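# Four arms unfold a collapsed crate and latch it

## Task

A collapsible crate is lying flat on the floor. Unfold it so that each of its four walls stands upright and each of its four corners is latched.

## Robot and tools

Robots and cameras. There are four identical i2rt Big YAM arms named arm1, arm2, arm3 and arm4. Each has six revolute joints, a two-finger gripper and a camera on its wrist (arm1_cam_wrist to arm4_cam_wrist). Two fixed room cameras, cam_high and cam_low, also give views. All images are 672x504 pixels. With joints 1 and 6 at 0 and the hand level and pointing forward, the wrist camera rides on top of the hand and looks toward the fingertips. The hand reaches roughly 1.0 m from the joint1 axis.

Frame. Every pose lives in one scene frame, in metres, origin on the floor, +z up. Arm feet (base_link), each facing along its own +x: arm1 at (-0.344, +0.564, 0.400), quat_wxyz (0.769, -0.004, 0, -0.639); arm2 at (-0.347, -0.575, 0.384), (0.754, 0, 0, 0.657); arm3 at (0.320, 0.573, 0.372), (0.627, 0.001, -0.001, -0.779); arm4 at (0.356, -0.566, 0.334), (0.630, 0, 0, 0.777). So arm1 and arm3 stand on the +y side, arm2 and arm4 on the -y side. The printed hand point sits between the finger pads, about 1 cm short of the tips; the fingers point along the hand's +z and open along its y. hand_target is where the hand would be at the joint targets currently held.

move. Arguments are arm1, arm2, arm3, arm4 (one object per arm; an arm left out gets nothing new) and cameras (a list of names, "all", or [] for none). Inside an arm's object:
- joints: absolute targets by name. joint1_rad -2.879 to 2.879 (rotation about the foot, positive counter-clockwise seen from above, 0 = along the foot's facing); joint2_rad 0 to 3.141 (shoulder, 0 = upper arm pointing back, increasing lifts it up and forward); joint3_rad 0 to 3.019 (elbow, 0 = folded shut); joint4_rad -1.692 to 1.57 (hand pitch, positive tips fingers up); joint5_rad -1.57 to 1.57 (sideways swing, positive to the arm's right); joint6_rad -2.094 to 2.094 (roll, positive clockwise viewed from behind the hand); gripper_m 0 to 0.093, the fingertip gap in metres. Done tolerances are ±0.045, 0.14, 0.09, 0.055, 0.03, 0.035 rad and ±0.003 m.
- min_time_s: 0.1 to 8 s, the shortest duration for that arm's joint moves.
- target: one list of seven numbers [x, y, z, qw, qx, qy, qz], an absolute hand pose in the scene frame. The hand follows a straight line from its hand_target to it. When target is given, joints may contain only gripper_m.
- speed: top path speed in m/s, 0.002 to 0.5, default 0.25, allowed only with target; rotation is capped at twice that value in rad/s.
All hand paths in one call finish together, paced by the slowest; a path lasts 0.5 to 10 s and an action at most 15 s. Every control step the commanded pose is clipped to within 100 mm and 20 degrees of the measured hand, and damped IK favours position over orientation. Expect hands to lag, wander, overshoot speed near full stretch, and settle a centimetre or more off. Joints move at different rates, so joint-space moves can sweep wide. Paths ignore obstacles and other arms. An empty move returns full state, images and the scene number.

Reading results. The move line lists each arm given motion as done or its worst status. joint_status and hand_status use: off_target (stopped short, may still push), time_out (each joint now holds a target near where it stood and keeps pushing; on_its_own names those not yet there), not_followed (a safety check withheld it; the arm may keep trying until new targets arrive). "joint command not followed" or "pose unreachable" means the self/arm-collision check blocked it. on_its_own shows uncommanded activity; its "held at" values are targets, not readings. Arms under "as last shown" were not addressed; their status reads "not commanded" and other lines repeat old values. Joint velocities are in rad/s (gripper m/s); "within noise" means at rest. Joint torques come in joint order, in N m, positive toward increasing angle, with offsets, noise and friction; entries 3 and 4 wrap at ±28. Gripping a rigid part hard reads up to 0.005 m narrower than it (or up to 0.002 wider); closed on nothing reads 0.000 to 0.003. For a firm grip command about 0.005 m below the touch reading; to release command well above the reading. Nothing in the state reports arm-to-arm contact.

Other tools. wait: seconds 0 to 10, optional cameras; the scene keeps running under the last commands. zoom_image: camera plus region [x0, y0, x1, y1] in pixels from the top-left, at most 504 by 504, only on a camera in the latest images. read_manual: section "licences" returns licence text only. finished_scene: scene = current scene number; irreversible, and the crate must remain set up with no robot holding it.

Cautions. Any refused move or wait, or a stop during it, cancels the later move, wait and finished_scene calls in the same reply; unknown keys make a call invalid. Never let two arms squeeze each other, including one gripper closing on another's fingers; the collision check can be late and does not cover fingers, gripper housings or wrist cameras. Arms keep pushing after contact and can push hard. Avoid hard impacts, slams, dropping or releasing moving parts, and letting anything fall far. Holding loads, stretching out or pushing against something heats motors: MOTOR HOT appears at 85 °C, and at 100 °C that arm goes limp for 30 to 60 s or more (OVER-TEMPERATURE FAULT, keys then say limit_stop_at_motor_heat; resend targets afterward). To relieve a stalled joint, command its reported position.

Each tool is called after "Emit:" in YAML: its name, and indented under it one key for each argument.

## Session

Emit:
move:

Emit:
zoom_image:
  camera: "cam_high"
  region: [240, 230, 430, 420]

Emit:
zoom_image:
  camera: "cam_low"
  region: [210, 220, 490, 390]

Scene clock: 0.00 s.
Joint torques (N m): no reading
Motor temperatures (°C): arm1=[27 28 28 26 23 23 25] | arm2=[23 24 24 24 27 26 24] | arm3=[26 25 27 23 25 23 27] | arm4=[24 26 26 29 26 24 26]
Heat: arm1: hottest joint2_rad 28 °C; arm2: hottest joint5_rad 27 °C; arm3: hottest joint3_rad 27 °C; arm4: hottest joint4_rad 29 °C.
Joint velocities: within noise
arm1.joint_positions: joint1_rad=+0.789 joint2_rad=+0.609 joint3_rad=+1.408 joint4_rad=-1.451 joint5_rad=+0.217 joint6_rad=-0.687 gripper_m=+0.09396
arm1.joint_status: not commanded
arm1.hand: x=-0.1883 y=+0.4177 z=+0.9285 quat_wxyz=(-0.292, -0.006, -0.892, +0.344) (m; scene frame)
arm1.hand_target: x=-0.1903 y=+0.4192 z=+0.9383 quat_wxyz=(-0.301, -0.007, -0.887, +0.350) (m; scene frame)
arm1.hand_status: not commanded
arm2.joint_positions: joint1_rad=-0.187 joint2_rad=+0.597 joint3_rad=+1.311 joint4_rad=-1.291 joint5_rad=+0.240 joint6_rad=-0.242 gripper_m=+0.09396
arm2.joint_status: not commanded
arm2.hand: x=-0.2313 y=-0.3616 z=+0.9012 quat_wxyz=(-0.466, +0.549, -0.680, -0.136) (m; scene frame)
arm2.hand_target: x=-0.2318 y=-0.3633 z=+0.9149 quat_wxyz=(-0.477, +0.543, -0.676, -0.143) (m; scene frame)
arm2.hand_status: not commanded
arm3.joint_positions: joint1_rad=+0.868 joint2_rad=+0.636 joint3_rad=+1.401 joint4_rad=-1.459 joint5_rad=+0.267 joint6_rad=-0.464 gripper_m=+0.09396
arm3.joint_status: not commanded
arm3.hand: x=+0.4150 y=+0.3713 z=+0.8920 quat_wxyz=(-0.249, -0.258, -0.861, +0.361) (m; scene frame)
arm3.hand_target: x=+0.4139 y=+0.3728 z=+0.9011 quat_wxyz=(-0.257, -0.258, -0.856, +0.367) (m; scene frame)
arm3.hand_status: not commanded
arm4.joint_positions: joint1_rad=-0.127 joint2_rad=+0.607 joint3_rad=+1.357 joint4_rad=-1.287 joint5_rad=+0.181 joint6_rad=-0.762 gripper_m=+0.09396
arm4.joint_status: not commanded
arm4.hand: x=+0.3685 y=-0.3250 z=+0.8718 quat_wxyz=(-0.478, +0.793, -0.350, -0.141) (m; scene frame)
arm4.hand_target: x=+0.3687 y=-0.3277 z=+0.8812 quat_wxyz=(-0.487, +0.788, -0.349, -0.145) (m; scene frame)
arm4.hand_status: not commanded
pictures: arm1_cam_wrist, arm2_cam_wrist, arm3_cam_wrist, arm4_cam_wrist, cam_high, cam_low

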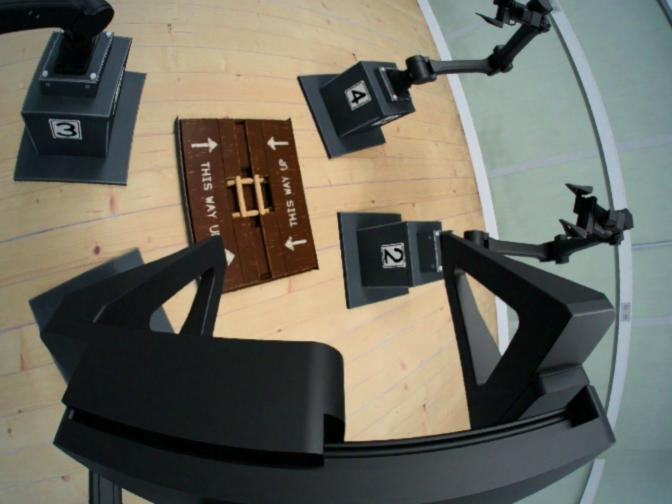

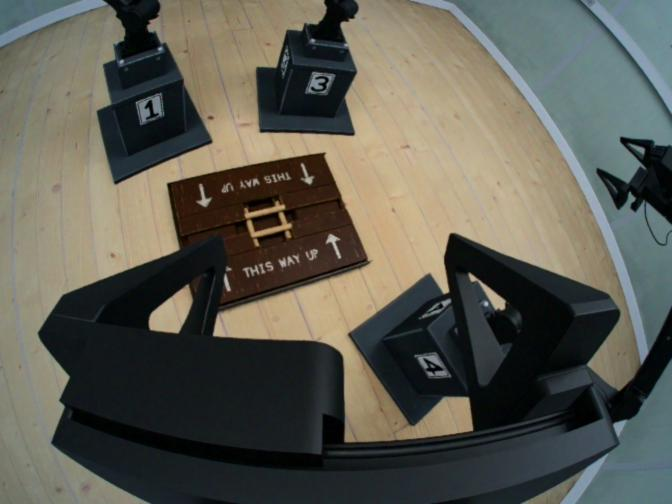

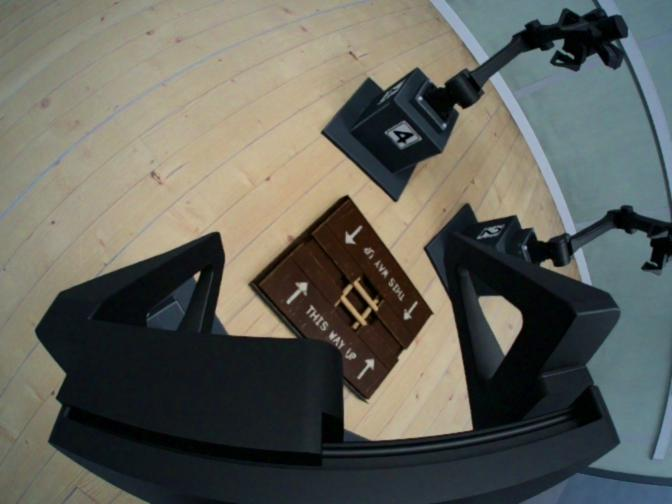

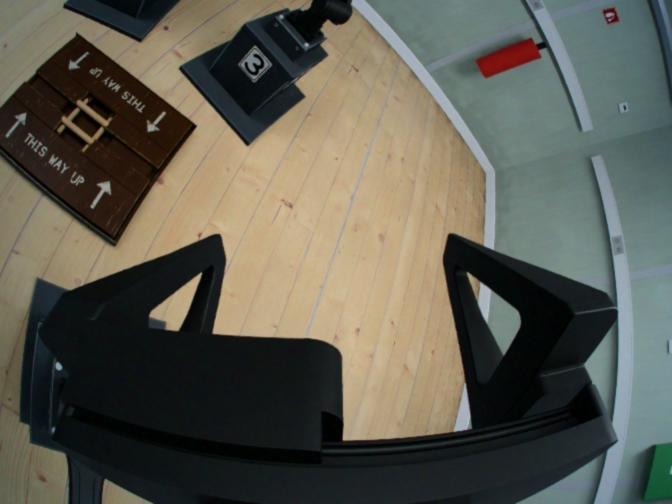

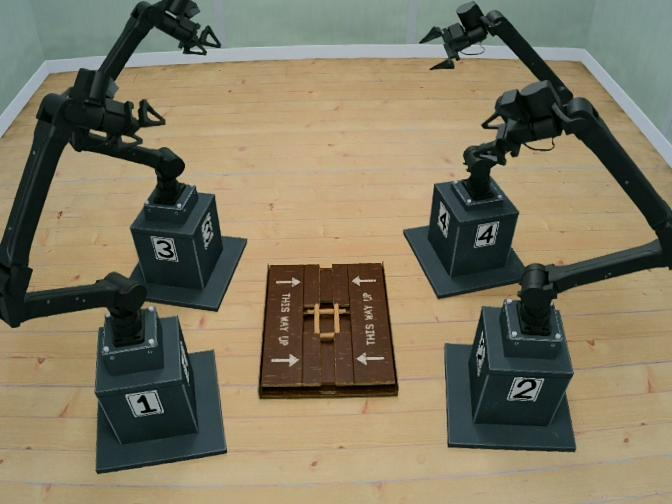

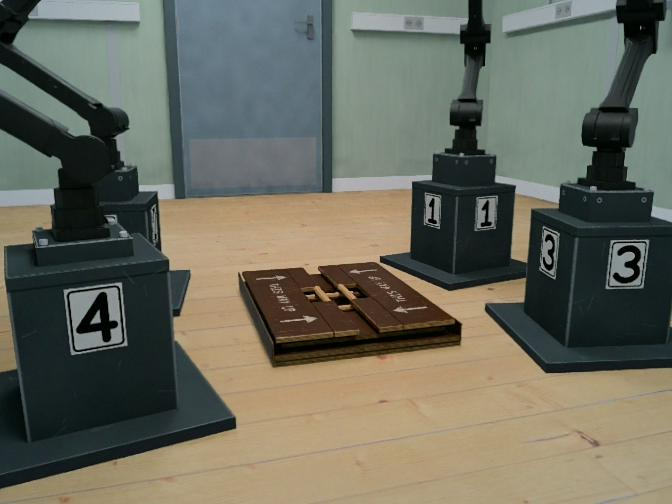

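Scaled by 2.653 from the camera's 672x504 image, which has a finer 960x720 frame.

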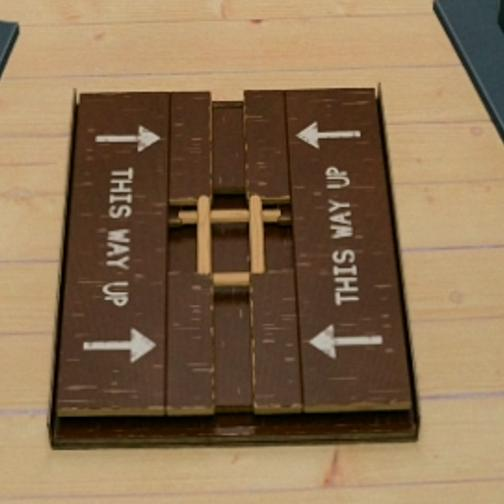

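Scaled by 1.800 from the camera's 672x504 image, which has a finer 960x720 frame.

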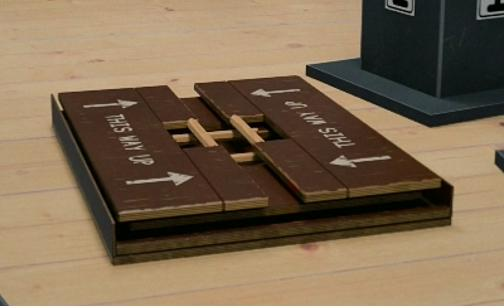

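Emit:
move:
  arm1: {"joints": {"joint1_rad": 0.370, "joint2_rad": 2.46, "joint3_rad": 1.675, "joint4_rad": -0.73, "joint5_rad": 0.0, "joint6_rad": -0.985, "gripper_m": 0.05}, "min_time_s": 2.5}
  arm4: {"joints": {"joint1_rad": 0.585, "joint2_rad": 1.94, "joint3_rad": 1.295, "joint4_rad": -0.875, "joint5_rad": 0.0, "joint6_rad": -0.775, "gripper_m": 0.052}, "min_time_s": 2.5}
  cameras: ["arm1_cam_wrist", "arm4_cam_wrist", "cam_high"]

Emit:
zoom_image:
  camera: "arm1_cam_wrist"
  region: [210, 0, 500, 290]

Scene clock: 22.90 s.
Joint torques (N m): arm1=[-0.03 -26.4 8.03 0.91 0.01 -0.05] | arm2=[-0.03 1.14 8.28 1.69 0.09 0] | arm3=[-0.85 0.09 7.8 2.13 0.2 0.12] | arm4=[1.61 -17.73 7.84 0.44 -0.18 -0.05]
Motor temperatures (°C): arm1=[27 28 29 26 23 23 25] | arm2=[23 24 26 25 27 26 24] | arm3=[26 24 29 23 25 23 27] | arm4=[24 26 28 29 26 24 26]
Heat: arm1: hottest joint3_rad 29 °C; arm2: hottest joint5_rad 27 °C; arm3: hottest joint3_rad 29 °C; arm4: hottest joint4_rad 29 °C.
move: arm1 done; arm4 done
Joint velocities: within noise
arm1.joint_positions: joint1_rad=+0.381 joint2_rad=+2.476 joint3_rad=+1.640 joint4_rad=-0.738 joint5_rad=+0.010 joint6_rad=-0.972 gripper_m=+0.05007
arm1.joint_status: all done
arm1.hand: x=-0.0166 y=+0.0412 z=+0.1805 quat_wxyz=(+0.008, -0.016, -1.000, +0.004) (m; scene frame)
arm1.hand_target: x=-0.0052 y=+0.0225 z=+0.1928 quat_wxyz=(-0.006, -0.011, -1.000, +0.024) (m; scene frame)
arm1.hand_status: not commanded
arm2, arm3: as last shown
arm4.joint_positions: joint1_rad=+0.580 joint2_rad=+1.946 joint3_rad=+1.297 joint4_rad=-0.885 joint5_rad=+0.010 joint6_rad=-0.762 gripper_m=+0.05207
arm4.joint_status: all done
arm4.hand: x=-0.0236 y=-0.1857 z=+0.3140 quat_wxyz=(-0.016, +1.000, -0.011, -0.010) (m; scene frame)
arm4.hand_target: x=-0.0231 y=-0.1843 z=+0.3103 quat_wxyz=(-0.017, +1.000, -0.006, -0.011) (m; scene frame)
arm4.hand_status: not commanded
pictures: arm1_cam_wrist, arm4_cam_wrist, cam_high

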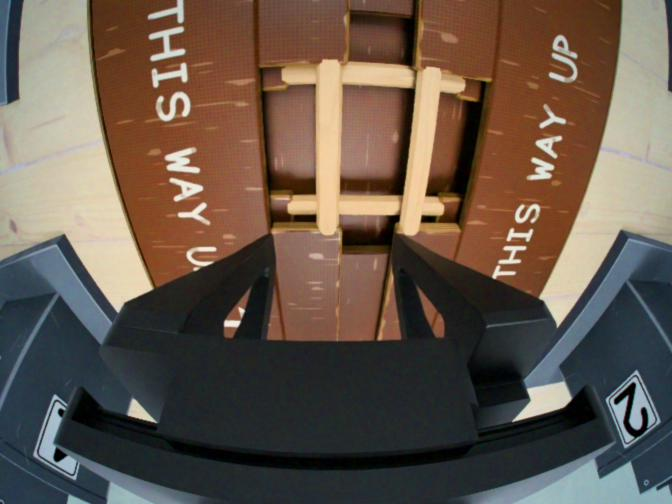

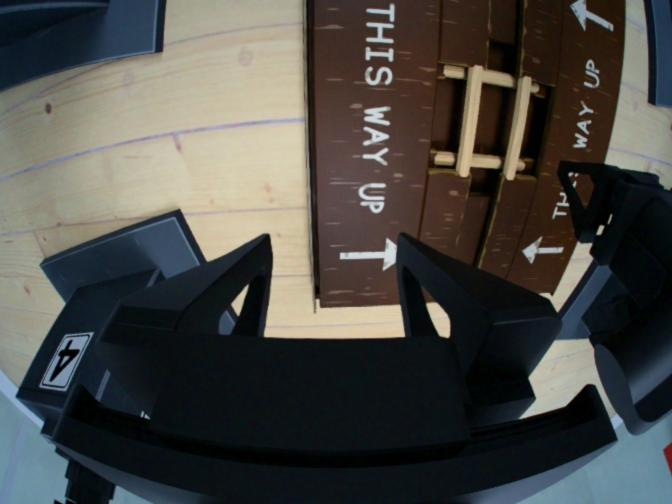

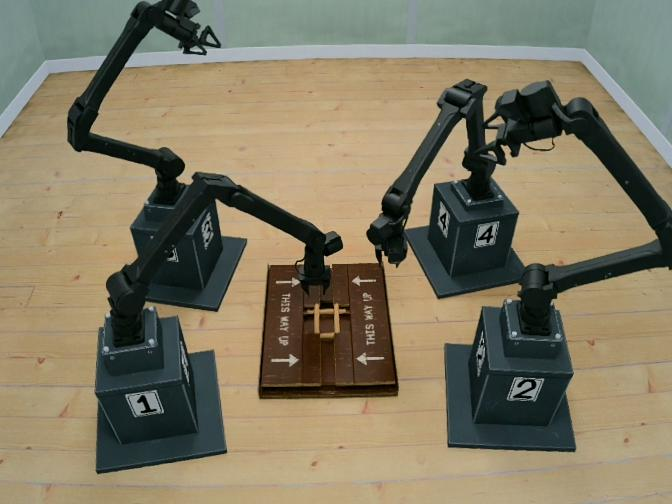

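Scaled by 1.738 from the camera's 672x504 image, which has a finer 960x720 frame.

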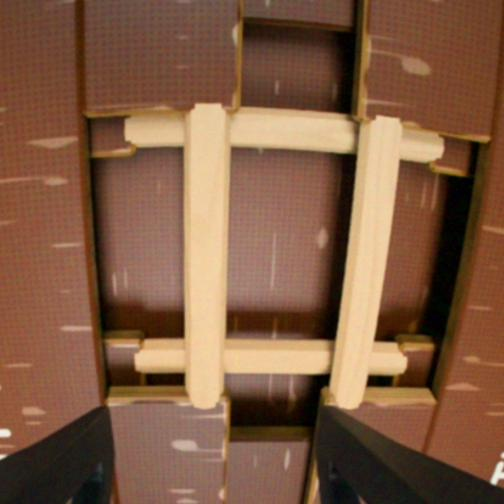

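Emit:
move:
  arm1: {"target": [-0.010, 0.031, 0.062, 0.010, 0.020, 1.0, -0.017], "speed": 0.2}
  cameras: ["arm1_cam_wrist", "cam_low"]

Emit:
zoom_image:
  camera: "arm1_cam_wrist"
  region: [210, 40, 460, 290]

Emit:
zoom_image:
  camera: "cam_low"
  region: [270, 190, 420, 340]

Scene clock: 30.30 s.
Joint torques (N m): arm1=[-0.21 -26.34 6.9 1.01 -0.04 0.1] | arm2=[-0.09 1.14 8.28 1.69 0.09 0] | arm3=[-0.5 -0.5 7.84 2.07 0.21 0.1] | arm4=[1.49 -17.32 7.8 0.46 -0.18 -0.05]
Motor temperatures (°C): arm1=[27 30 30 26 23 23 25] | arm2=[23 24 26 25 27 26 24] | arm3=[26 24 30 23 25 23 27] | arm4=[24 26 28 29 26 24 26]
Heat: arm1: hottest joint2_rad 30 °C; arm2: hottest joint5_rad 27 °C; arm3: hottest joint3_rad 30 °C; arm4: hottest joint4_rad 29 °C.
move: arm1 off_target
Joint velocities: within noise
arm1.joint_positions: joint1_rad=+0.381 joint2_rad=+2.722 joint3_rad=+1.747 joint4_rad=-0.591 joint5_rad=-0.004 joint6_rad=-0.972 gripper_m=+0.05007
arm1.joint_status: not commanded
arm1.hand: x=-0.0183 y=+0.0465 z=+0.0599 quat_wxyz=(+0.000, -0.016, -1.000, +0.004) (m; scene frame)
arm1.hand_target: x=-0.0110 y=+0.0328 z=+0.0617 quat_wxyz=(-0.010, -0.020, -1.000, +0.016) (m; scene frame)
arm1.hand_status: off_target (0.018 m and 1.9 deg from the pose sent, 0.119 m and 2.6 deg at the start)
arm2, arm3: as last shown
arm4.joint_positions: joint1_rad=+0.579 joint2_rad=+1.946 joint3_rad=+1.297 joint4_rad=-0.885 joint5_rad=+0.010 joint6_rad=-0.762 gripper_m=+0.05207
arm4.joint_status: not commanded
arm4.hand: x=-0.0230 y=-0.1851 z=+0.3140 quat_wxyz=(-0.016, +1.000, -0.012, -0.010) (m; scene frame)
arm4.hand_target: x=-0.0225 y=-0.1837 z=+0.3103 quat_wxyz=(-0.017, +1.000, -0.006, -0.011) (m; scene frame)
arm4.hand_status: not commanded
pictures: arm1_cam_wrist, cam_low

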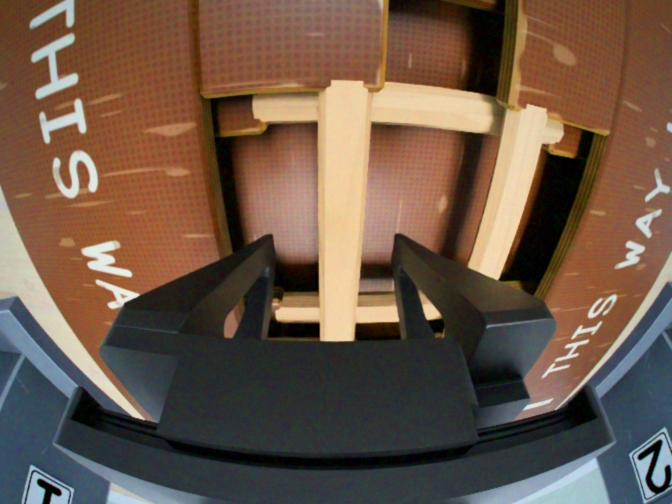

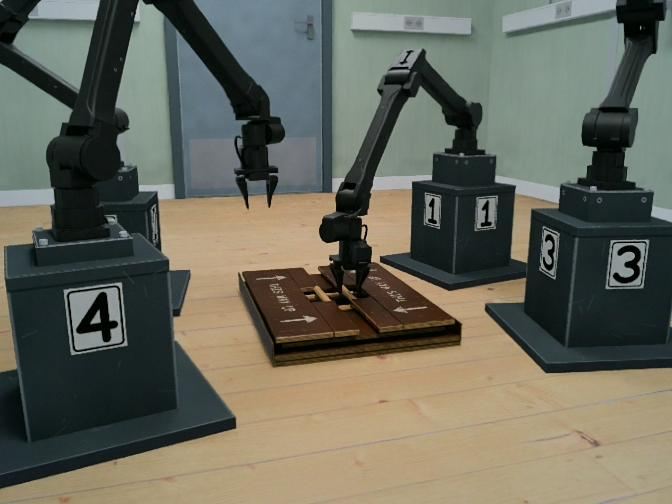

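Scaled by 2.016 from the camera's 672x504 image, which has a finer 960x720 frame.

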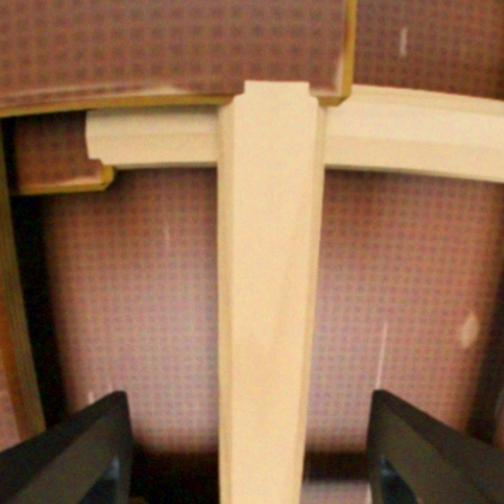

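Scaled by 3.360 from the camera's 672x504 image, which has a finer 960x720 frame.

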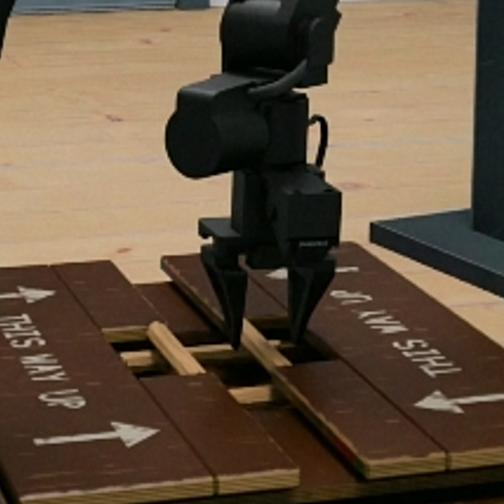

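Emit:
move:
  arm1: {"target": [-0.010, 0.028, 0.053, 0.010, 0.020, 1.0, -0.017], "speed": 0.12, "joints": {"gripper_m": 0.035}}

Emit:
move:
  arm1: {"joints": {"gripper_m": 0.013}}
  cameras: ["arm1_cam_wrist"]

Scene clock: 32.60 s.
Joint torques (N m): arm1=[-0.56 -24.41 7.02 0.73 -0.03 0.12] | arm2=[-0.09 1.08 8.29 1.68 0.1 0] | arm3=[-0.56 -0.44 7.8 2.13 0.21 0.08] | arm4=[1.49 -17.32 7.82 0.44 -0.18 -0.05]
Motor temperatures (°C): arm1=[27 30 30 26 23 23 25] | arm2=[23 24 26 25 27 26 24] | arm3=[26 24 30 23 25 23 27] | arm4=[24 26 28 29 26 24 26]
Heat: arm1: hottest joint2_rad 30 °C; arm2: hottest joint5_rad 27 °C; arm3: hottest joint3_rad 30 °C; arm4: hottest joint4_rad 29 °C.
move: arm1 off_target
Joint velocities: within noise
arm1.joint_positions: joint1_rad=+0.381 joint2_rad=+2.732 joint3_rad=+1.776 joint4_rad=-0.591 joint5_rad=-0.004 joint6_rad=-0.972 gripper_m=+0.03506
arm1.joint_status: all done
arm1.hand: x=-0.0122 y=+0.0370 z=+0.0600 quat_wxyz=(-0.006, -0.016, -1.000, +0.012) (m; scene frame)
arm1.hand_target: x=-0.0096 y=+0.0277 z=+0.0539 quat_wxyz=(-0.011, -0.020, -1.000, +0.018) (m; scene frame)
arm1.hand_status: off_target (0.012 m and 0.9 deg from the pose sent, 0.021 m and 1.9 deg at the start)
arm2, arm3, arm4: as last shown
pictures: none

Scene clock: 33.17 s.
Joint torques (N m): arm1=[-0.44 -24.47 7.24 1.39 0.22 0.06] | arm2=[-0.03 1.08 8.29 1.68 0.1 0] | arm3=[-0.56 0.15 7.9 2.03 0.2 0.13] | arm4=[1.49 -17.32 7.82 0.44 -0.18 -0.05]
Motor temperatures (°C): arm1=[27 30 30 26 23 23 25] | arm2=[23 24 26 25 27 26 24] | arm3=[26 24 30 23 25 23 27] | arm4=[24 26 28 29 26 24 26]
Heat: arm1: hottest joint2_rad 30 °C; arm2: hottest joint5_rad 27 °C; arm3: hottest joint3_rad 30 °C; arm4: hottest joint4_rad 29 °C.
move: arm1 done
Joint velocities: within noise
arm1.joint_positions: joint1_rad=+0.381 joint2_rad=+2.732 joint3_rad=+1.776 joint4_rad=-0.604 joint5_rad=-0.018 joint6_rad=-0.966 gripper_m=+0.01517
arm1.joint_status: all done
arm1.hand: x=-0.0120 y=+0.0411 z=+0.0599 quat_wxyz=(-0.008, -0.019, -1.000, +0.002) (m; scene frame)
arm1.hand_target: x=-0.0087 y=+0.0282 z=+0.0539 quat_wxyz=(-0.014, -0.023, -1.000, +0.016) (m; scene frame)
arm1.hand_status: not commanded
arm2, arm3, arm4: as last shown
pictures: arm1_cam_wrist

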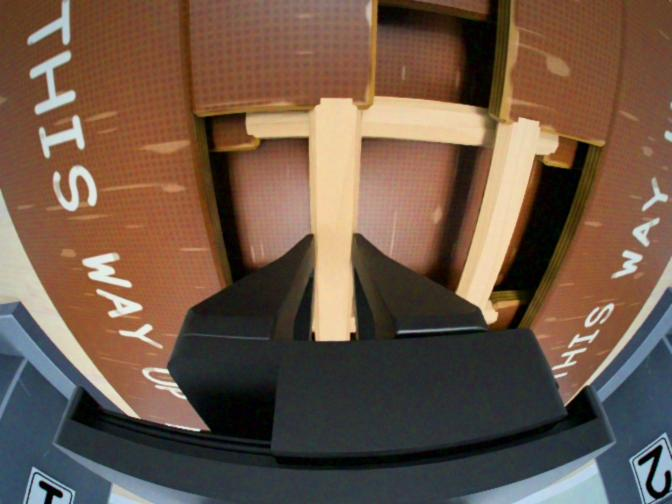

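Emit:
move:
  arm1: {"joints": {"gripper_m": 0.032}}

Emit:
move:
  arm1: {"target": [-0.010, 0.028, 0.045, 0.010, 0.020, 1.0, -0.017], "speed": 0.12}

Emit:
move:
  arm1: {"joints": {"gripper_m": 0.012}}
  cameras: ["arm1_cam_wrist"]

Scene clock: 35.40 s.
Joint torques (N m): arm1=[-0.62 -24.47 7.24 1.01 0.14 0.09] | arm2=[-0.09 1.14 8.28 1.68 0.09 0] | arm3=[-0.85 0.44 8.01 2.07 0.24 0.09] | arm4=[1.55 -17.26 7.82 0.44 -0.18 -0.05]
Motor temperatures (°C): arm1=[27 30 30 26 23 23 25] | arm2=[23 24 26 25 27 26 24] | arm3=[26 24 30 23 25 23 27] | arm4=[24 26 28 29 26 25 26]
Heat: arm1: hottest joint2_rad 30 °C; arm2: hottest joint5_rad 27 °C; arm3: hottest joint3_rad 30 °C; arm4: hottest joint4_rad 29 °C.
move: arm1 done
Joint velocities: within noise
arm1.joint_positions: joint1_rad=+0.381 joint2_rad=+2.734 joint3_rad=+1.778 joint4_rad=-0.597 joint5_rad=-0.009 joint6_rad=-0.972 gripper_m=+0.03189
arm1.joint_status: all done
arm1.hand: x=-0.0123 y=+0.0386 z=+0.0594 quat_wxyz=(-0.006, -0.016, -1.000, +0.008) (m; scene frame)
arm1.hand_target: x=-0.0099 y=+0.0279 z=+0.0534 quat_wxyz=(-0.010, -0.020, -1.000, +0.017) (m; scene frame)
arm1.hand_status: not commanded
arm2, arm3, arm4: as last shown
pictures: none

Scene clock: 36.43 s.
Joint torques (N m): arm1=[-0.67 -24.88 7.45 0.99 0.18 0.1] | arm2=[-0.09 1.14 8.28 1.68 0.09 0] | arm3=[-0.38 0.21 7.87 2 0.23 0.11] | arm4=[1.49 -17.26 7.8 0.43 -0.18 -0.05]
Motor temperatures (°C): arm1=[27 30 30 26 23 23 25] | arm2=[23 24 26 25 27 26 24] | arm3=[26 24 30 23 25 23 27] | arm4=[24 26 28 29 26 25 26]
Heat: arm1: hottest joint2_rad 30 °C; arm2: hottest joint5_rad 27 °C; arm3: hottest joint3_rad 30 °C; arm4: hottest joint4_rad 29 °C.
move: arm1 off_target
Joint velocities: within noise
arm1.joint_positions: joint1_rad=+0.381 joint2_rad=+2.751 joint3_rad=+1.786 joint4_rad=-0.591 joint5_rad=-0.007 joint6_rad=-0.972 gripper_m=+0.03196
arm1.joint_status: not commanded
arm1.hand: x=-0.0137 y=+0.0402 z=+0.0510 quat_wxyz=(-0.004, -0.016, -1.000, +0.007) (m; scene frame)
arm1.hand_target: x=-0.0104 y=+0.0285 z=+0.0457 quat_wxyz=(-0.010, -0.020, -1.000, +0.017) (m; scene frame)
arm1.hand_status: off_target (0.014 m and 1.4 deg from the pose sent, 0.018 m and 1.2 deg at the start)
arm2, arm3, arm4: as last shown
pictures: none

Scene clock: 36.97 s.
Joint torques (N m): arm1=[-0.62 -24.7 7.41 1.24 0.23 0.12] | arm2=[-0.03 1.08 8.27 1.68 0.09 0] | arm3=[-0.85 -0.15 7.88 2.06 0.21 0.12] | arm4=[1.55 -17.32 7.82 0.44 -0.18 -0.05]
Motor temperatures (°C): arm1=[27 30 30 26 23 23 25] | arm2=[23 24 26 25 27 26 24] | arm3=[26 24 30 23 25 23 27] | arm4=[24 26 28 29 26 25 26]
Heat: arm1: hottest joint2_rad 30 °C; arm2: hottest joint5_rad 27 °C; arm3: hottest joint3_rad 30 °C; arm4: hottest joint4_rad 29 °C.
move: arm1 off_target
Joint velocities: within noise
arm1.joint_positions: joint1_rad=+0.381 joint2_rad=+2.752 joint3_rad=+1.786 joint4_rad=-0.594 joint5_rad=-0.016 joint6_rad=-0.963 gripper_m=+0.01726
arm1.joint_status: gripper_m off_target (ended at +0.01729, target +0.01200)
arm1.hand: x=-0.0132 y=+0.0423 z=+0.0501 quat_wxyz=(-0.007, -0.021, -1.000, +0.003) (m; scene frame)
arm1.hand_target: x=-0.0095 y=+0.0296 z=+0.0454 quat_wxyz=(-0.013, -0.024, -1.000, +0.015) (m; scene frame)
arm1.hand_status: not commanded
arm2, arm3, arm4: as last shown
pictures: arm1_cam_wrist

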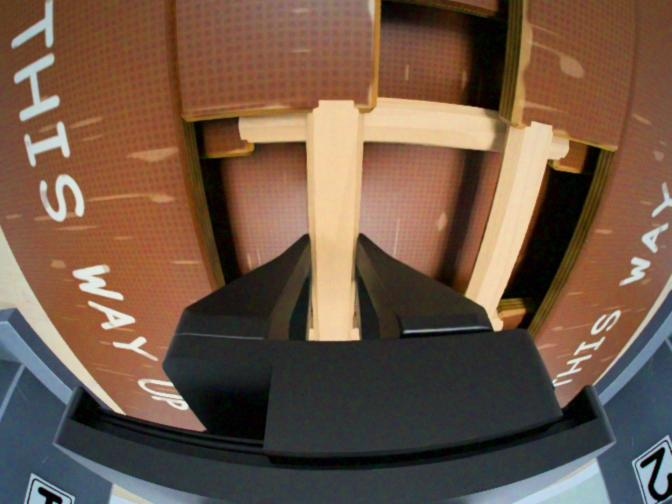

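Emit:
move:
  arm1: {"target": [-0.008, 0.0425, 0.1145, 0.010, 0.024, 0.9945, -0.1165], "speed": 0.15}

Emit:
move:
  arm1: {"target": [-0.006, 0.087, 0.195, 0.010, 0.023, 0.974, -0.228], "speed": 0.15}

Emit:
move:
  arm1: {"target": [-0.003, 0.1725, 0.246, 0.010, 0.022, 0.930, -0.368], "speed": 0.15}
  arm4: {"target": [-0.027, -0.006, 0.14, -0.018, 1.0, -0.007, -0.013], "speed": 0.3}
  cameras: ["cam_low", "arm4_cam_wrist", "arm1_cam_wrist"]

Emit:
zoom_image:
  camera: "arm4_cam_wrist"
  region: [210, 0, 500, 290]

Scene clock: 46.83 s.
Joint torques (N m): arm1=[0.09 -28.81 3.52 0.68 0.35 0.15] | arm2=[-0.09 1.03 8.29 1.7 0.09 0] | arm3=[-0.56 0.38 7.77 1.98 0.22 0.11] | arm4=[1.49 -17.26 7.82 0.44 -0.18 -0.05]
Motor temperatures (°C): arm1=[27 32 31 26 23 23 25] | arm2=[23 24 27 25 27 26 24] | arm3=[26 24 31 23 25 23 27] | arm4=[24 27 28 29 26 25 26]
Heat: arm1: hottest joint2_rad 32 °C; arm2: hottest joint3_rad 27 °C; arm3: hottest joint3_rad 31 °C; arm4: hottest joint4_rad 29 °C.
move: arm1 off_target
Joint velocities: within noise
arm1.joint_positions: joint1_rad=+0.418 joint2_rad=+2.599 joint3_rad=+1.539 joint4_rad=-0.324 joint5_rad=+0.108 joint6_rad=-0.937 gripper_m=+0.01726
arm1.joint_status: not commanded
arm1.hand: x=-0.0140 y=+0.0461 z=+0.0929 quat_wxyz=(-0.007, -0.020, -0.994, +0.110) (m; scene frame)
arm1.hand_target: x=-0.0070 y=+0.0401 z=+0.1137 quat_wxyz=(-0.013, -0.023, -0.992, +0.120) (m; scene frame)
arm1.hand_status: off_target (0.023 m and 0.9 deg from the pose sent, 0.065 m and 13.1 deg at the start)
arm2.joint_positions: joint1_rad=-0.187 joint2_rad=+0.597 joint3_rad=+1.311 joint4_rad=-1.291 joint5_rad=+0.240 joint6_rad=-0.242 gripper_m=+0.09396
arm2.joint_status: not commanded
arm2.hand: x=-0.2313 y=-0.3616 z=+0.9012 quat_wxyz=(-0.466, +0.549, -0.680, -0.136) (m; scene frame)
arm2.hand_target: x=-0.2318 y=-0.3633 z=+0.9149 quat_wxyz=(-0.477, +0.543, -0.676, -0.143) (m; scene frame)
arm2.hand_status: not commanded
arm3.joint_positions: joint1_rad=+0.868 joint2_rad=+0.636 joint3_rad=+1.401 joint4_rad=-1.459 joint5_rad=+0.267 joint6_rad=-0.464 gripper_m=+0.09396
arm3.joint_status: not commanded
arm3.hand: x=+0.4150 y=+0.3713 z=+0.8920 quat_wxyz=(-0.249, -0.258, -0.861, +0.361) (m; scene frame)
arm3.hand_target: x=+0.4139 y=+0.3728 z=+0.9011 quat_wxyz=(-0.257, -0.258, -0.856, +0.367) (m; scene frame)
arm3.hand_status: not commanded
arm4: as last shown
pictures: none

Scene clock: 48.27 s.
Joint torques (N m): arm1=[1.08 -26.17 2.81 1.03 0.42 0.16] | arm2=[-0.09 1.08 8.31 1.69 0.09 0] | arm3=[-0.79 0.03 7.79 1.99 0.22 0.14] | arm4=[1.55 -17.32 7.82 0.44 -0.18 -0.05]
Motor temperatures (°C): arm1=[27 32 30 26 23 23 25] | arm2=[23 24 27 25 27 26 24] | arm3=[26 24 31 23 25 23 27] | arm4=[24 27 28 29 26 25 26]
Heat: arm1: hottest joint2_rad 32 °C; arm2: hottest joint3_rad 27 °C; arm3: hottest joint3_rad 31 °C; arm4: hottest joint4_rad 29 °C.
move: arm1 off_target
Joint velocities: within noise
arm1.joint_positions: joint1_rad=+0.505 joint2_rad=+2.353 joint3_rad=+1.216 joint4_rad=-0.091 joint5_rad=+0.272 joint6_rad=-0.890 gripper_m=+0.01681
arm1.joint_status: not commanded
arm1.hand: x=-0.0134 y=+0.0865 z=+0.1778 quat_wxyz=(-0.001, -0.018, -0.976, +0.218) (m; scene frame)
arm1.hand_target: x=-0.0075 y=+0.0870 z=+0.1941 quat_wxyz=(-0.007, -0.019, -0.974, +0.226) (m; scene frame)
arm1.hand_status: off_target (0.019 m and 1.6 deg from the pose sent, 0.110 m and 13.7 deg at the start)
arm2, arm3, arm4: as last shown
pictures: none

Scene clock: 50.30 s.
Joint torques (N m): arm1=[1.26 -22.18 1.26 1.57 0.64 0.3] | arm2=[-0.09 1.14 8.29 1.69 0.09 0] | arm3=[-0.73 -0.15 7.86 1.98 0.19 0.11] | arm4=[1.73 -21.6 10.89 -0.43 -0.24 -0.09]
Motor temperatures (°C): arm1=[27 32 30 26 23 23 25] | arm2=[23 24 27 25 27 26 24] | arm3=[26 24 31 23 25 23 27] | arm4=[24 27 28 29 26 25 26]
Heat: arm1: hottest joint2_rad 32 °C; arm2: hottest joint3_rad 27 °C; arm3: hottest joint3_rad 31 °C; arm4: hottest joint4_rad 29 °C.
move: arm1 off_target; arm4 off_target
Joint velocities: within noise
arm1.joint_positions: joint1_rad=+0.686 joint2_rad=+2.212 joint3_rad=+0.908 joint4_rad=+0.248 joint5_rad=+0.551 joint6_rad=-0.807 gripper_m=+0.01660
arm1.joint_status: not commanded
arm1.hand: x=-0.0117 y=+0.1629 z=+0.2317 quat_wxyz=(+0.004, -0.018, -0.932, +0.362) (m; scene frame)
arm1.hand_target: x=-0.0073 y=+0.1679 z=+0.2460 quat_wxyz=(-0.007, -0.024, -0.929, +0.369) (m; scene frame)
arm1.hand_status: off_target (0.019 m and 1.8 deg from the pose sent, 0.110 m and 18.0 deg at the start)
arm2, arm3: as last shown
arm4.joint_positions: joint1_rad=+0.398 joint2_rad=+2.498 joint3_rad=+1.799 joint4_rad=-0.830 joint5_rad=-0.001 joint6_rad=-0.932 gripper_m=+0.05207
arm4.joint_status: not commanded
arm4.hand: x=-0.0242 y=-0.0166 z=+0.1444 quat_wxyz=(-0.017, +1.000, -0.017, -0.013) (m; scene frame)
arm4.hand_target: x=-0.0279 y=-0.0093 z=+0.1389 quat_wxyz=(-0.017, +1.000, -0.009, -0.014) (m; scene frame)
arm4.hand_status: off_target (0.012 m and 1.1 deg from the pose sent, 0.250 m and 0.6 deg at the start)
pictures: arm1_cam_wrist, arm4_cam_wrist, cam_low

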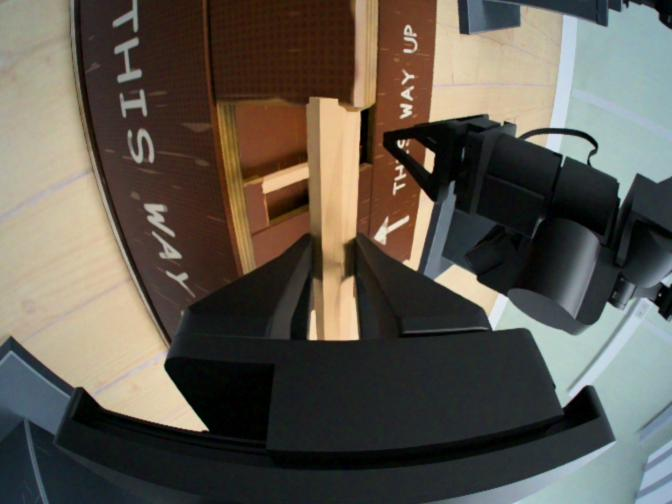

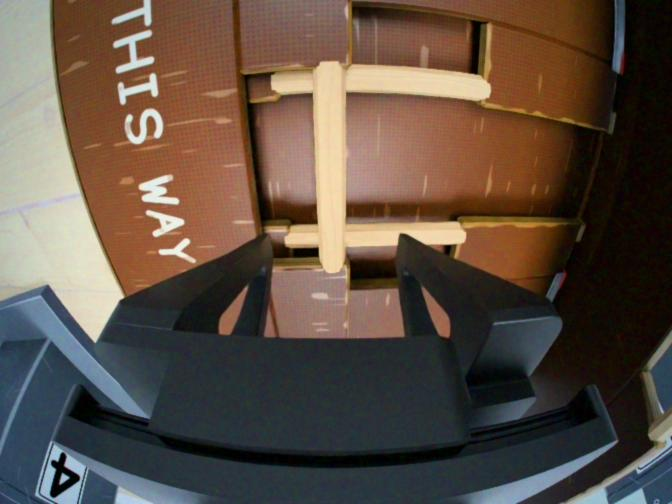

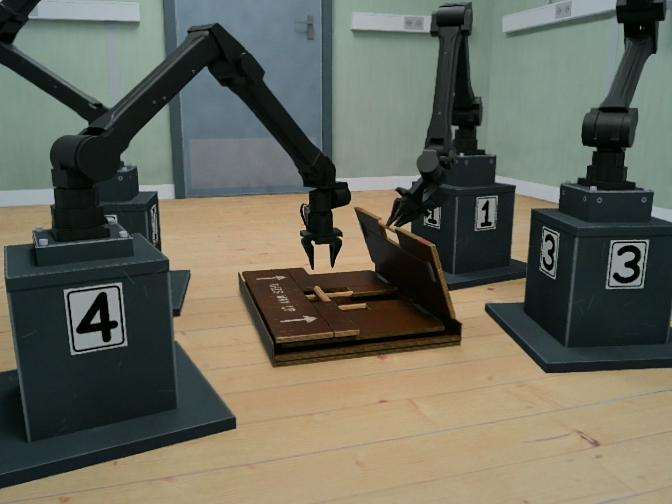

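Scaled by 1.738 from the camera's 672x504 image, which has a finer 960x720 frame.

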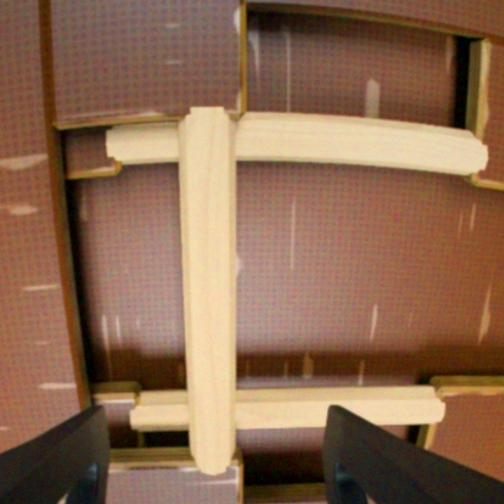

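Emit:
move:
  arm1: {"target": [0.0, 0.2285, 0.2465, 0.010, 0.021, 0.899, -0.446], "speed": 0.1}
  arm4: {"target": [-0.024, -0.011, 0.053, -0.010, 1.0, -0.006, -0.011], "speed": 0.12}
  cameras: ["arm4_cam_wrist", "cam_high"]

Scene clock: 71.10 s.
Joint torques (N m): arm1=[2.26 -19.66 0.91 2.1 0.3 0.38] | arm2=[-0.09 1.08 8.31 1.68 0.09 0] | arm3=[-0.85 -0.67 7.65 2.04 0.2 0.12] | arm4=[1.26 -22.07 10.09 0.29 -0.24 -0.1]
Motor temperatures (°C): arm1=[27 31 29 26 23 23 26] | arm2=[23 24 27 25 27 26 24] | arm3=[26 24 31 23 25 23 27] | arm4=[24 28 29 29 26 25 26]
Heat: arm1: hottest joint2_rad 31 °C; arm2: hottest joint3_rad 27 °C; arm3: hottest joint3_rad 31 °C; arm4: hottest joint3_rad 29 °C.
move: arm1 off_target; arm4 off_target
Joint velocities: within noise
arm1.joint_positions: joint1_rad=+0.832 joint2_rad=+2.223 joint3_rad=+0.798 joint4_rad=+0.422 joint5_rad=+0.763 joint6_rad=-0.736 gripper_m=+0.01660
arm1.joint_status: not commanded
arm1.hand: x=-0.0103 y=+0.2143 z=+0.2438 quat_wxyz=(+0.010, -0.022, -0.896, +0.444) (m; scene frame)
arm1.hand_target: x=-0.0004 y=+0.2264 z=+0.2469 quat_wxyz=(-0.008, -0.020, -0.895, +0.445) (m; scene frame)
arm1.hand_status: off_target (0.018 m and 2.3 deg from the pose sent, 0.068 m and 10.4 deg at the start)
arm2, arm3: as last shown
arm4.joint_positions: joint1_rad=+0.395 joint2_rad=+2.661 joint3_rad=+1.874 joint4_rad=-0.773 joint5_rad=-0.004 joint6_rad=-0.941 gripper_m=+0.05207
arm4.joint_status: not commanded
arm4.hand: x=-0.0192 y=-0.0213 z=+0.0616 quat_wxyz=(-0.003, +1.000, -0.014, -0.005) (m; scene frame)
arm4.hand_target: x=-0.0212 y=-0.0115 z=+0.0532 quat_wxyz=(-0.009, +1.000, -0.008, -0.011) (m; scene frame)
arm4.hand_status: off_target (0.014 m and 1.3 deg from the pose sent, 0.092 m and 1.5 deg at the start)
pictures: arm4_cam_wrist, cam_high

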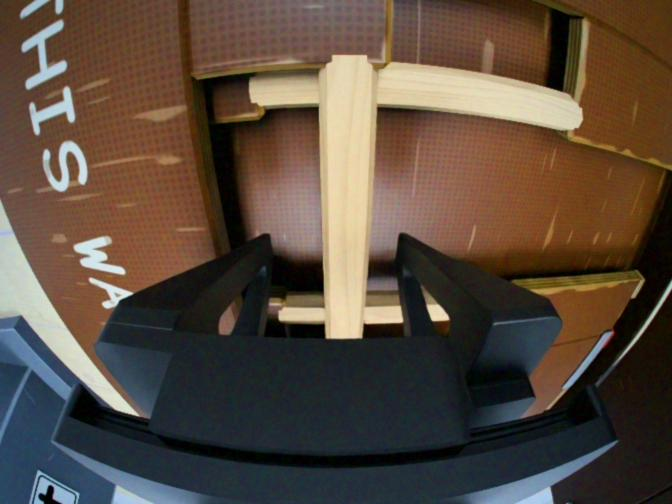

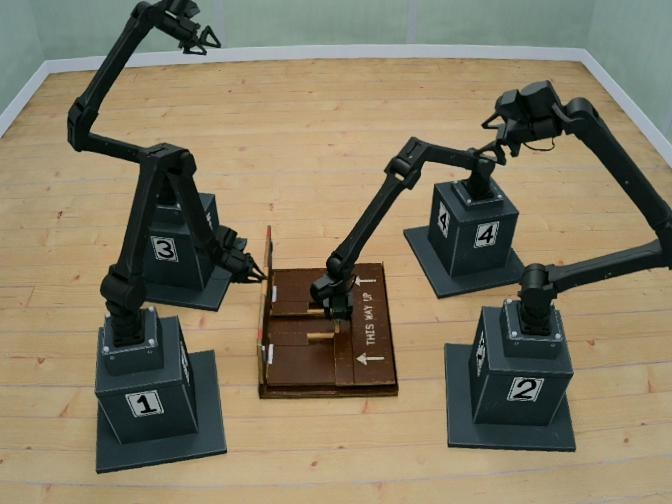

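Emit:
move:
  arm1: {"target": [0.002, 0.240, 0.2475, 0.010, 0.021, 0.895, -0.452], "speed": 0.1}
  arm4: {"joints": {"gripper_m": 0.013}}
  cameras: ["arm4_cam_wrist", "cam_low"]

Scene clock: 73.23 s.
Joint torques (N m): arm1=[3.08 -19.37 0.61 1.95 0.29 0.38] | arm2=[-0.09 1.08 8.27 1.68 0.09 0] | arm3=[-0.32 -0.62 7.76 2.09 0.19 0.11] | arm4=[1.55 -22.07 9.88 -0.02 -0.21 -0.1]
Motor temperatures (°C): arm1=[27 31 29 26 23 23 26] | arm2=[23 24 27 25 27 26 24] | arm3=[26 24 31 23 25 23 27] | arm4=[24 28 29 29 26 25 26]
Heat: arm1: hottest joint2_rad 31 °C; arm2: hottest joint3_rad 27 °C; arm3: hottest joint3_rad 31 °C; arm4: hottest joint3_rad 29 °C.
move: arm1 off_target; arm4 off_target
Joint velocities: within noise
arm1.joint_positions: joint1_rad=+0.860 joint2_rad=+2.226 joint3_rad=+0.785 joint4_rad=+0.425 joint5_rad=+0.792 joint6_rad=-0.709 gripper_m=+0.01660
arm1.joint_status: not commanded
arm1.hand: x=-0.0103 y=+0.2251 z=+0.2437 quat_wxyz=(+0.011, -0.023, -0.892, +0.451) (m; scene frame)
arm1.hand_target: x=+0.0011 y=+0.2398 z=+0.2470 quat_wxyz=(-0.009, -0.020, -0.892, +0.451) (m; scene frame)
arm1.hand_status: off_target (0.020 m and 2.4 deg from the pose sent, 0.029 m and 2.4 deg at the start)
arm2, arm3: as last shown
arm4.joint_positions: joint1_rad=+0.390 joint2_rad=+2.661 joint3_rad=+1.877 joint4_rad=-0.764 joint5_rad=-0.006 joint6_rad=-0.947 gripper_m=+0.01672
arm4.joint_status: gripper_m off_target (ended at +0.01675, target +0.01300)
arm4.hand: x=-0.0191 y=-0.0165 z=+0.0625 quat_wxyz=(-0.008, +1.000, -0.013, -0.009) (m; scene frame)
arm4.hand_target: x=-0.0212 y=-0.0108 z=+0.0534 quat_wxyz=(-0.010, +1.000, -0.006, -0.011) (m; scene frame)
arm4.hand_status: not commanded
pictures: arm4_cam_wrist, cam_low

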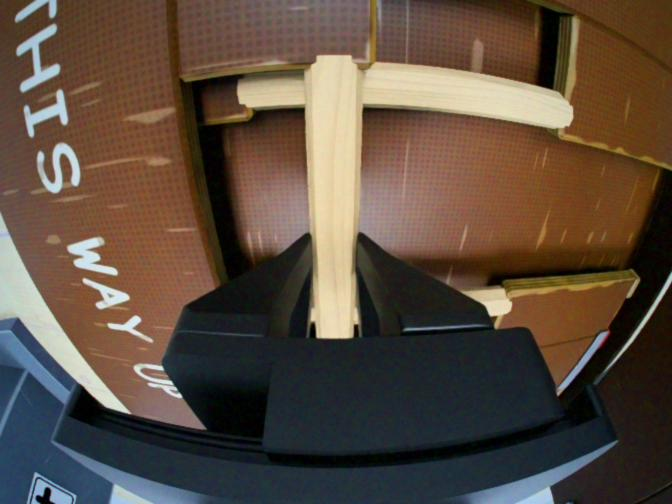

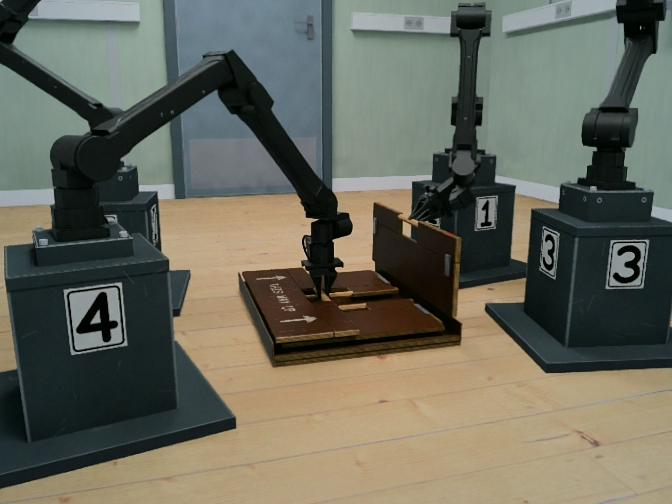

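Emit:
move:
  arm4: {"target": [-0.025, -0.026, 0.161, -0.132, 0.991, -0.010, -0.010], "speed": 0.14}

Emit:
move:
  arm4: {"target": [-0.027, -0.0875, 0.237, -0.277, 0.961, -0.010, -0.009], "speed": 0.14}
  cameras: ["arm4_cam_wrist"]

Scene clock: 78.83 s.
Joint torques (N m): arm1=[2.84 -18.96 0.7 1.99 0.3 0.4] | arm2=[-0.03 1.08 8.28 1.69 0.09 0] | arm3=[-0.73 0.26 7.86 2.1 0.21 0.12] | arm4=[2.43 -26.46 6.17 -0.23 -0.09 0.25]
Motor temperatures (°C): arm1=[27 31 29 26 23 23 26] | arm2=[23 24 27 25 27 26 24] | arm3=[26 24 32 23 25 23 27] | arm4=[24 29 29 29 26 25 27]
Heat: arm1: hottest joint2_rad 31 °C; arm2: hottest joint3_rad 27 °C; arm3: hottest joint3_rad 32 °C; arm4: hottest joint2_rad 29 °C.
move: arm4 off_target
Joint velocities: within noise
arm1, arm2, arm3: as last shown
arm4.joint_positions: joint1_rad=+0.441 joint2_rad=+2.430 joint3_rad=+1.583 joint4_rad=-0.520 joint5_rad=+0.148 joint6_rad=-0.921 gripper_m=+0.01656
arm4.joint_status: not commanded
arm4.hand: x=-0.0191 y=-0.0281 z=+0.1332 quat_wxyz=(-0.125, +0.992, -0.008, -0.003) (m; scene frame)
arm4.hand_target: x=-0.0282 y=-0.0259 z=+0.1595 quat_wxyz=(-0.134, +0.991, -0.011, -0.012) (m; scene frame)
arm4.hand_status: off_target (0.028 m and 1.2 deg from the pose sent, 0.099 m and 14.3 deg at the start)
pictures: none

Scene clock: 80.57 s.
Joint torques (N m): arm1=[3.6 -19.49 0.81 1.94 0.28 0.41] | arm2=[-0.03 1.08 8.28 1.68 0.09 0] | arm3=[-0.79 0.21 7.71 1.91 0.19 0.14] | arm4=[2.43 -22.77 5.7 0.57 0.26 0.25]
Motor temperatures (°C): arm1=[27 31 29 26 23 23 26] | arm2=[23 24 27 25 27 26 24] | arm3=[26 24 32 23 25 23 27] | arm4=[24 29 29 29 26 25 27]
Heat: arm1: hottest joint2_rad 31 °C; arm2: hottest joint3_rad 27 °C; arm3: hottest joint3_rad 32 °C; arm4: hottest joint2_rad 29 °C.
move: arm4 off_target
Joint velocities: within noise
arm1, arm2, arm3: as last shown
arm4.joint_positions: joint1_rad=+0.562 joint2_rad=+2.162 joint3_rad=+1.222 joint4_rad=-0.236 joint5_rad=+0.361 joint6_rad=-0.863 gripper_m=+0.01595
arm4.joint_status: not commanded
arm4.hand: x=-0.0211 y=-0.0882 z=+0.2145 quat_wxyz=(-0.261, +0.965, -0.006, +0.000) (m; scene frame)
arm4.hand_target: x=-0.0274 y=-0.0881 z=+0.2363 quat_wxyz=(-0.273, +0.962, -0.009, -0.010) (m; scene frame)
arm4.hand_status: off_target (0.023 m and 2.2 deg from the pose sent, 0.120 m and 17.8 deg at the start)
pictures: arm4_cam_wrist

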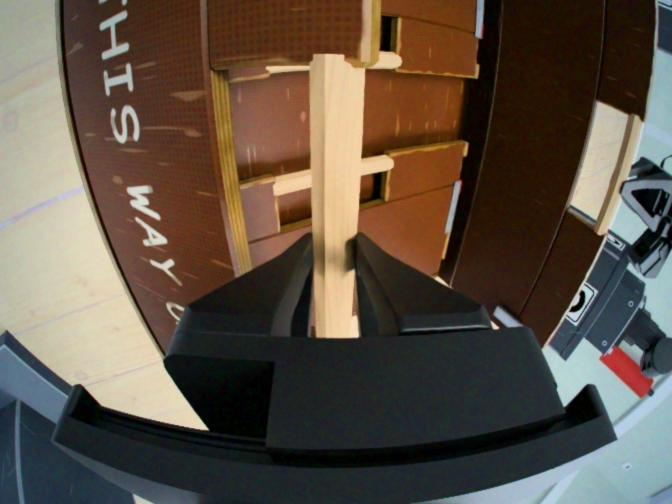

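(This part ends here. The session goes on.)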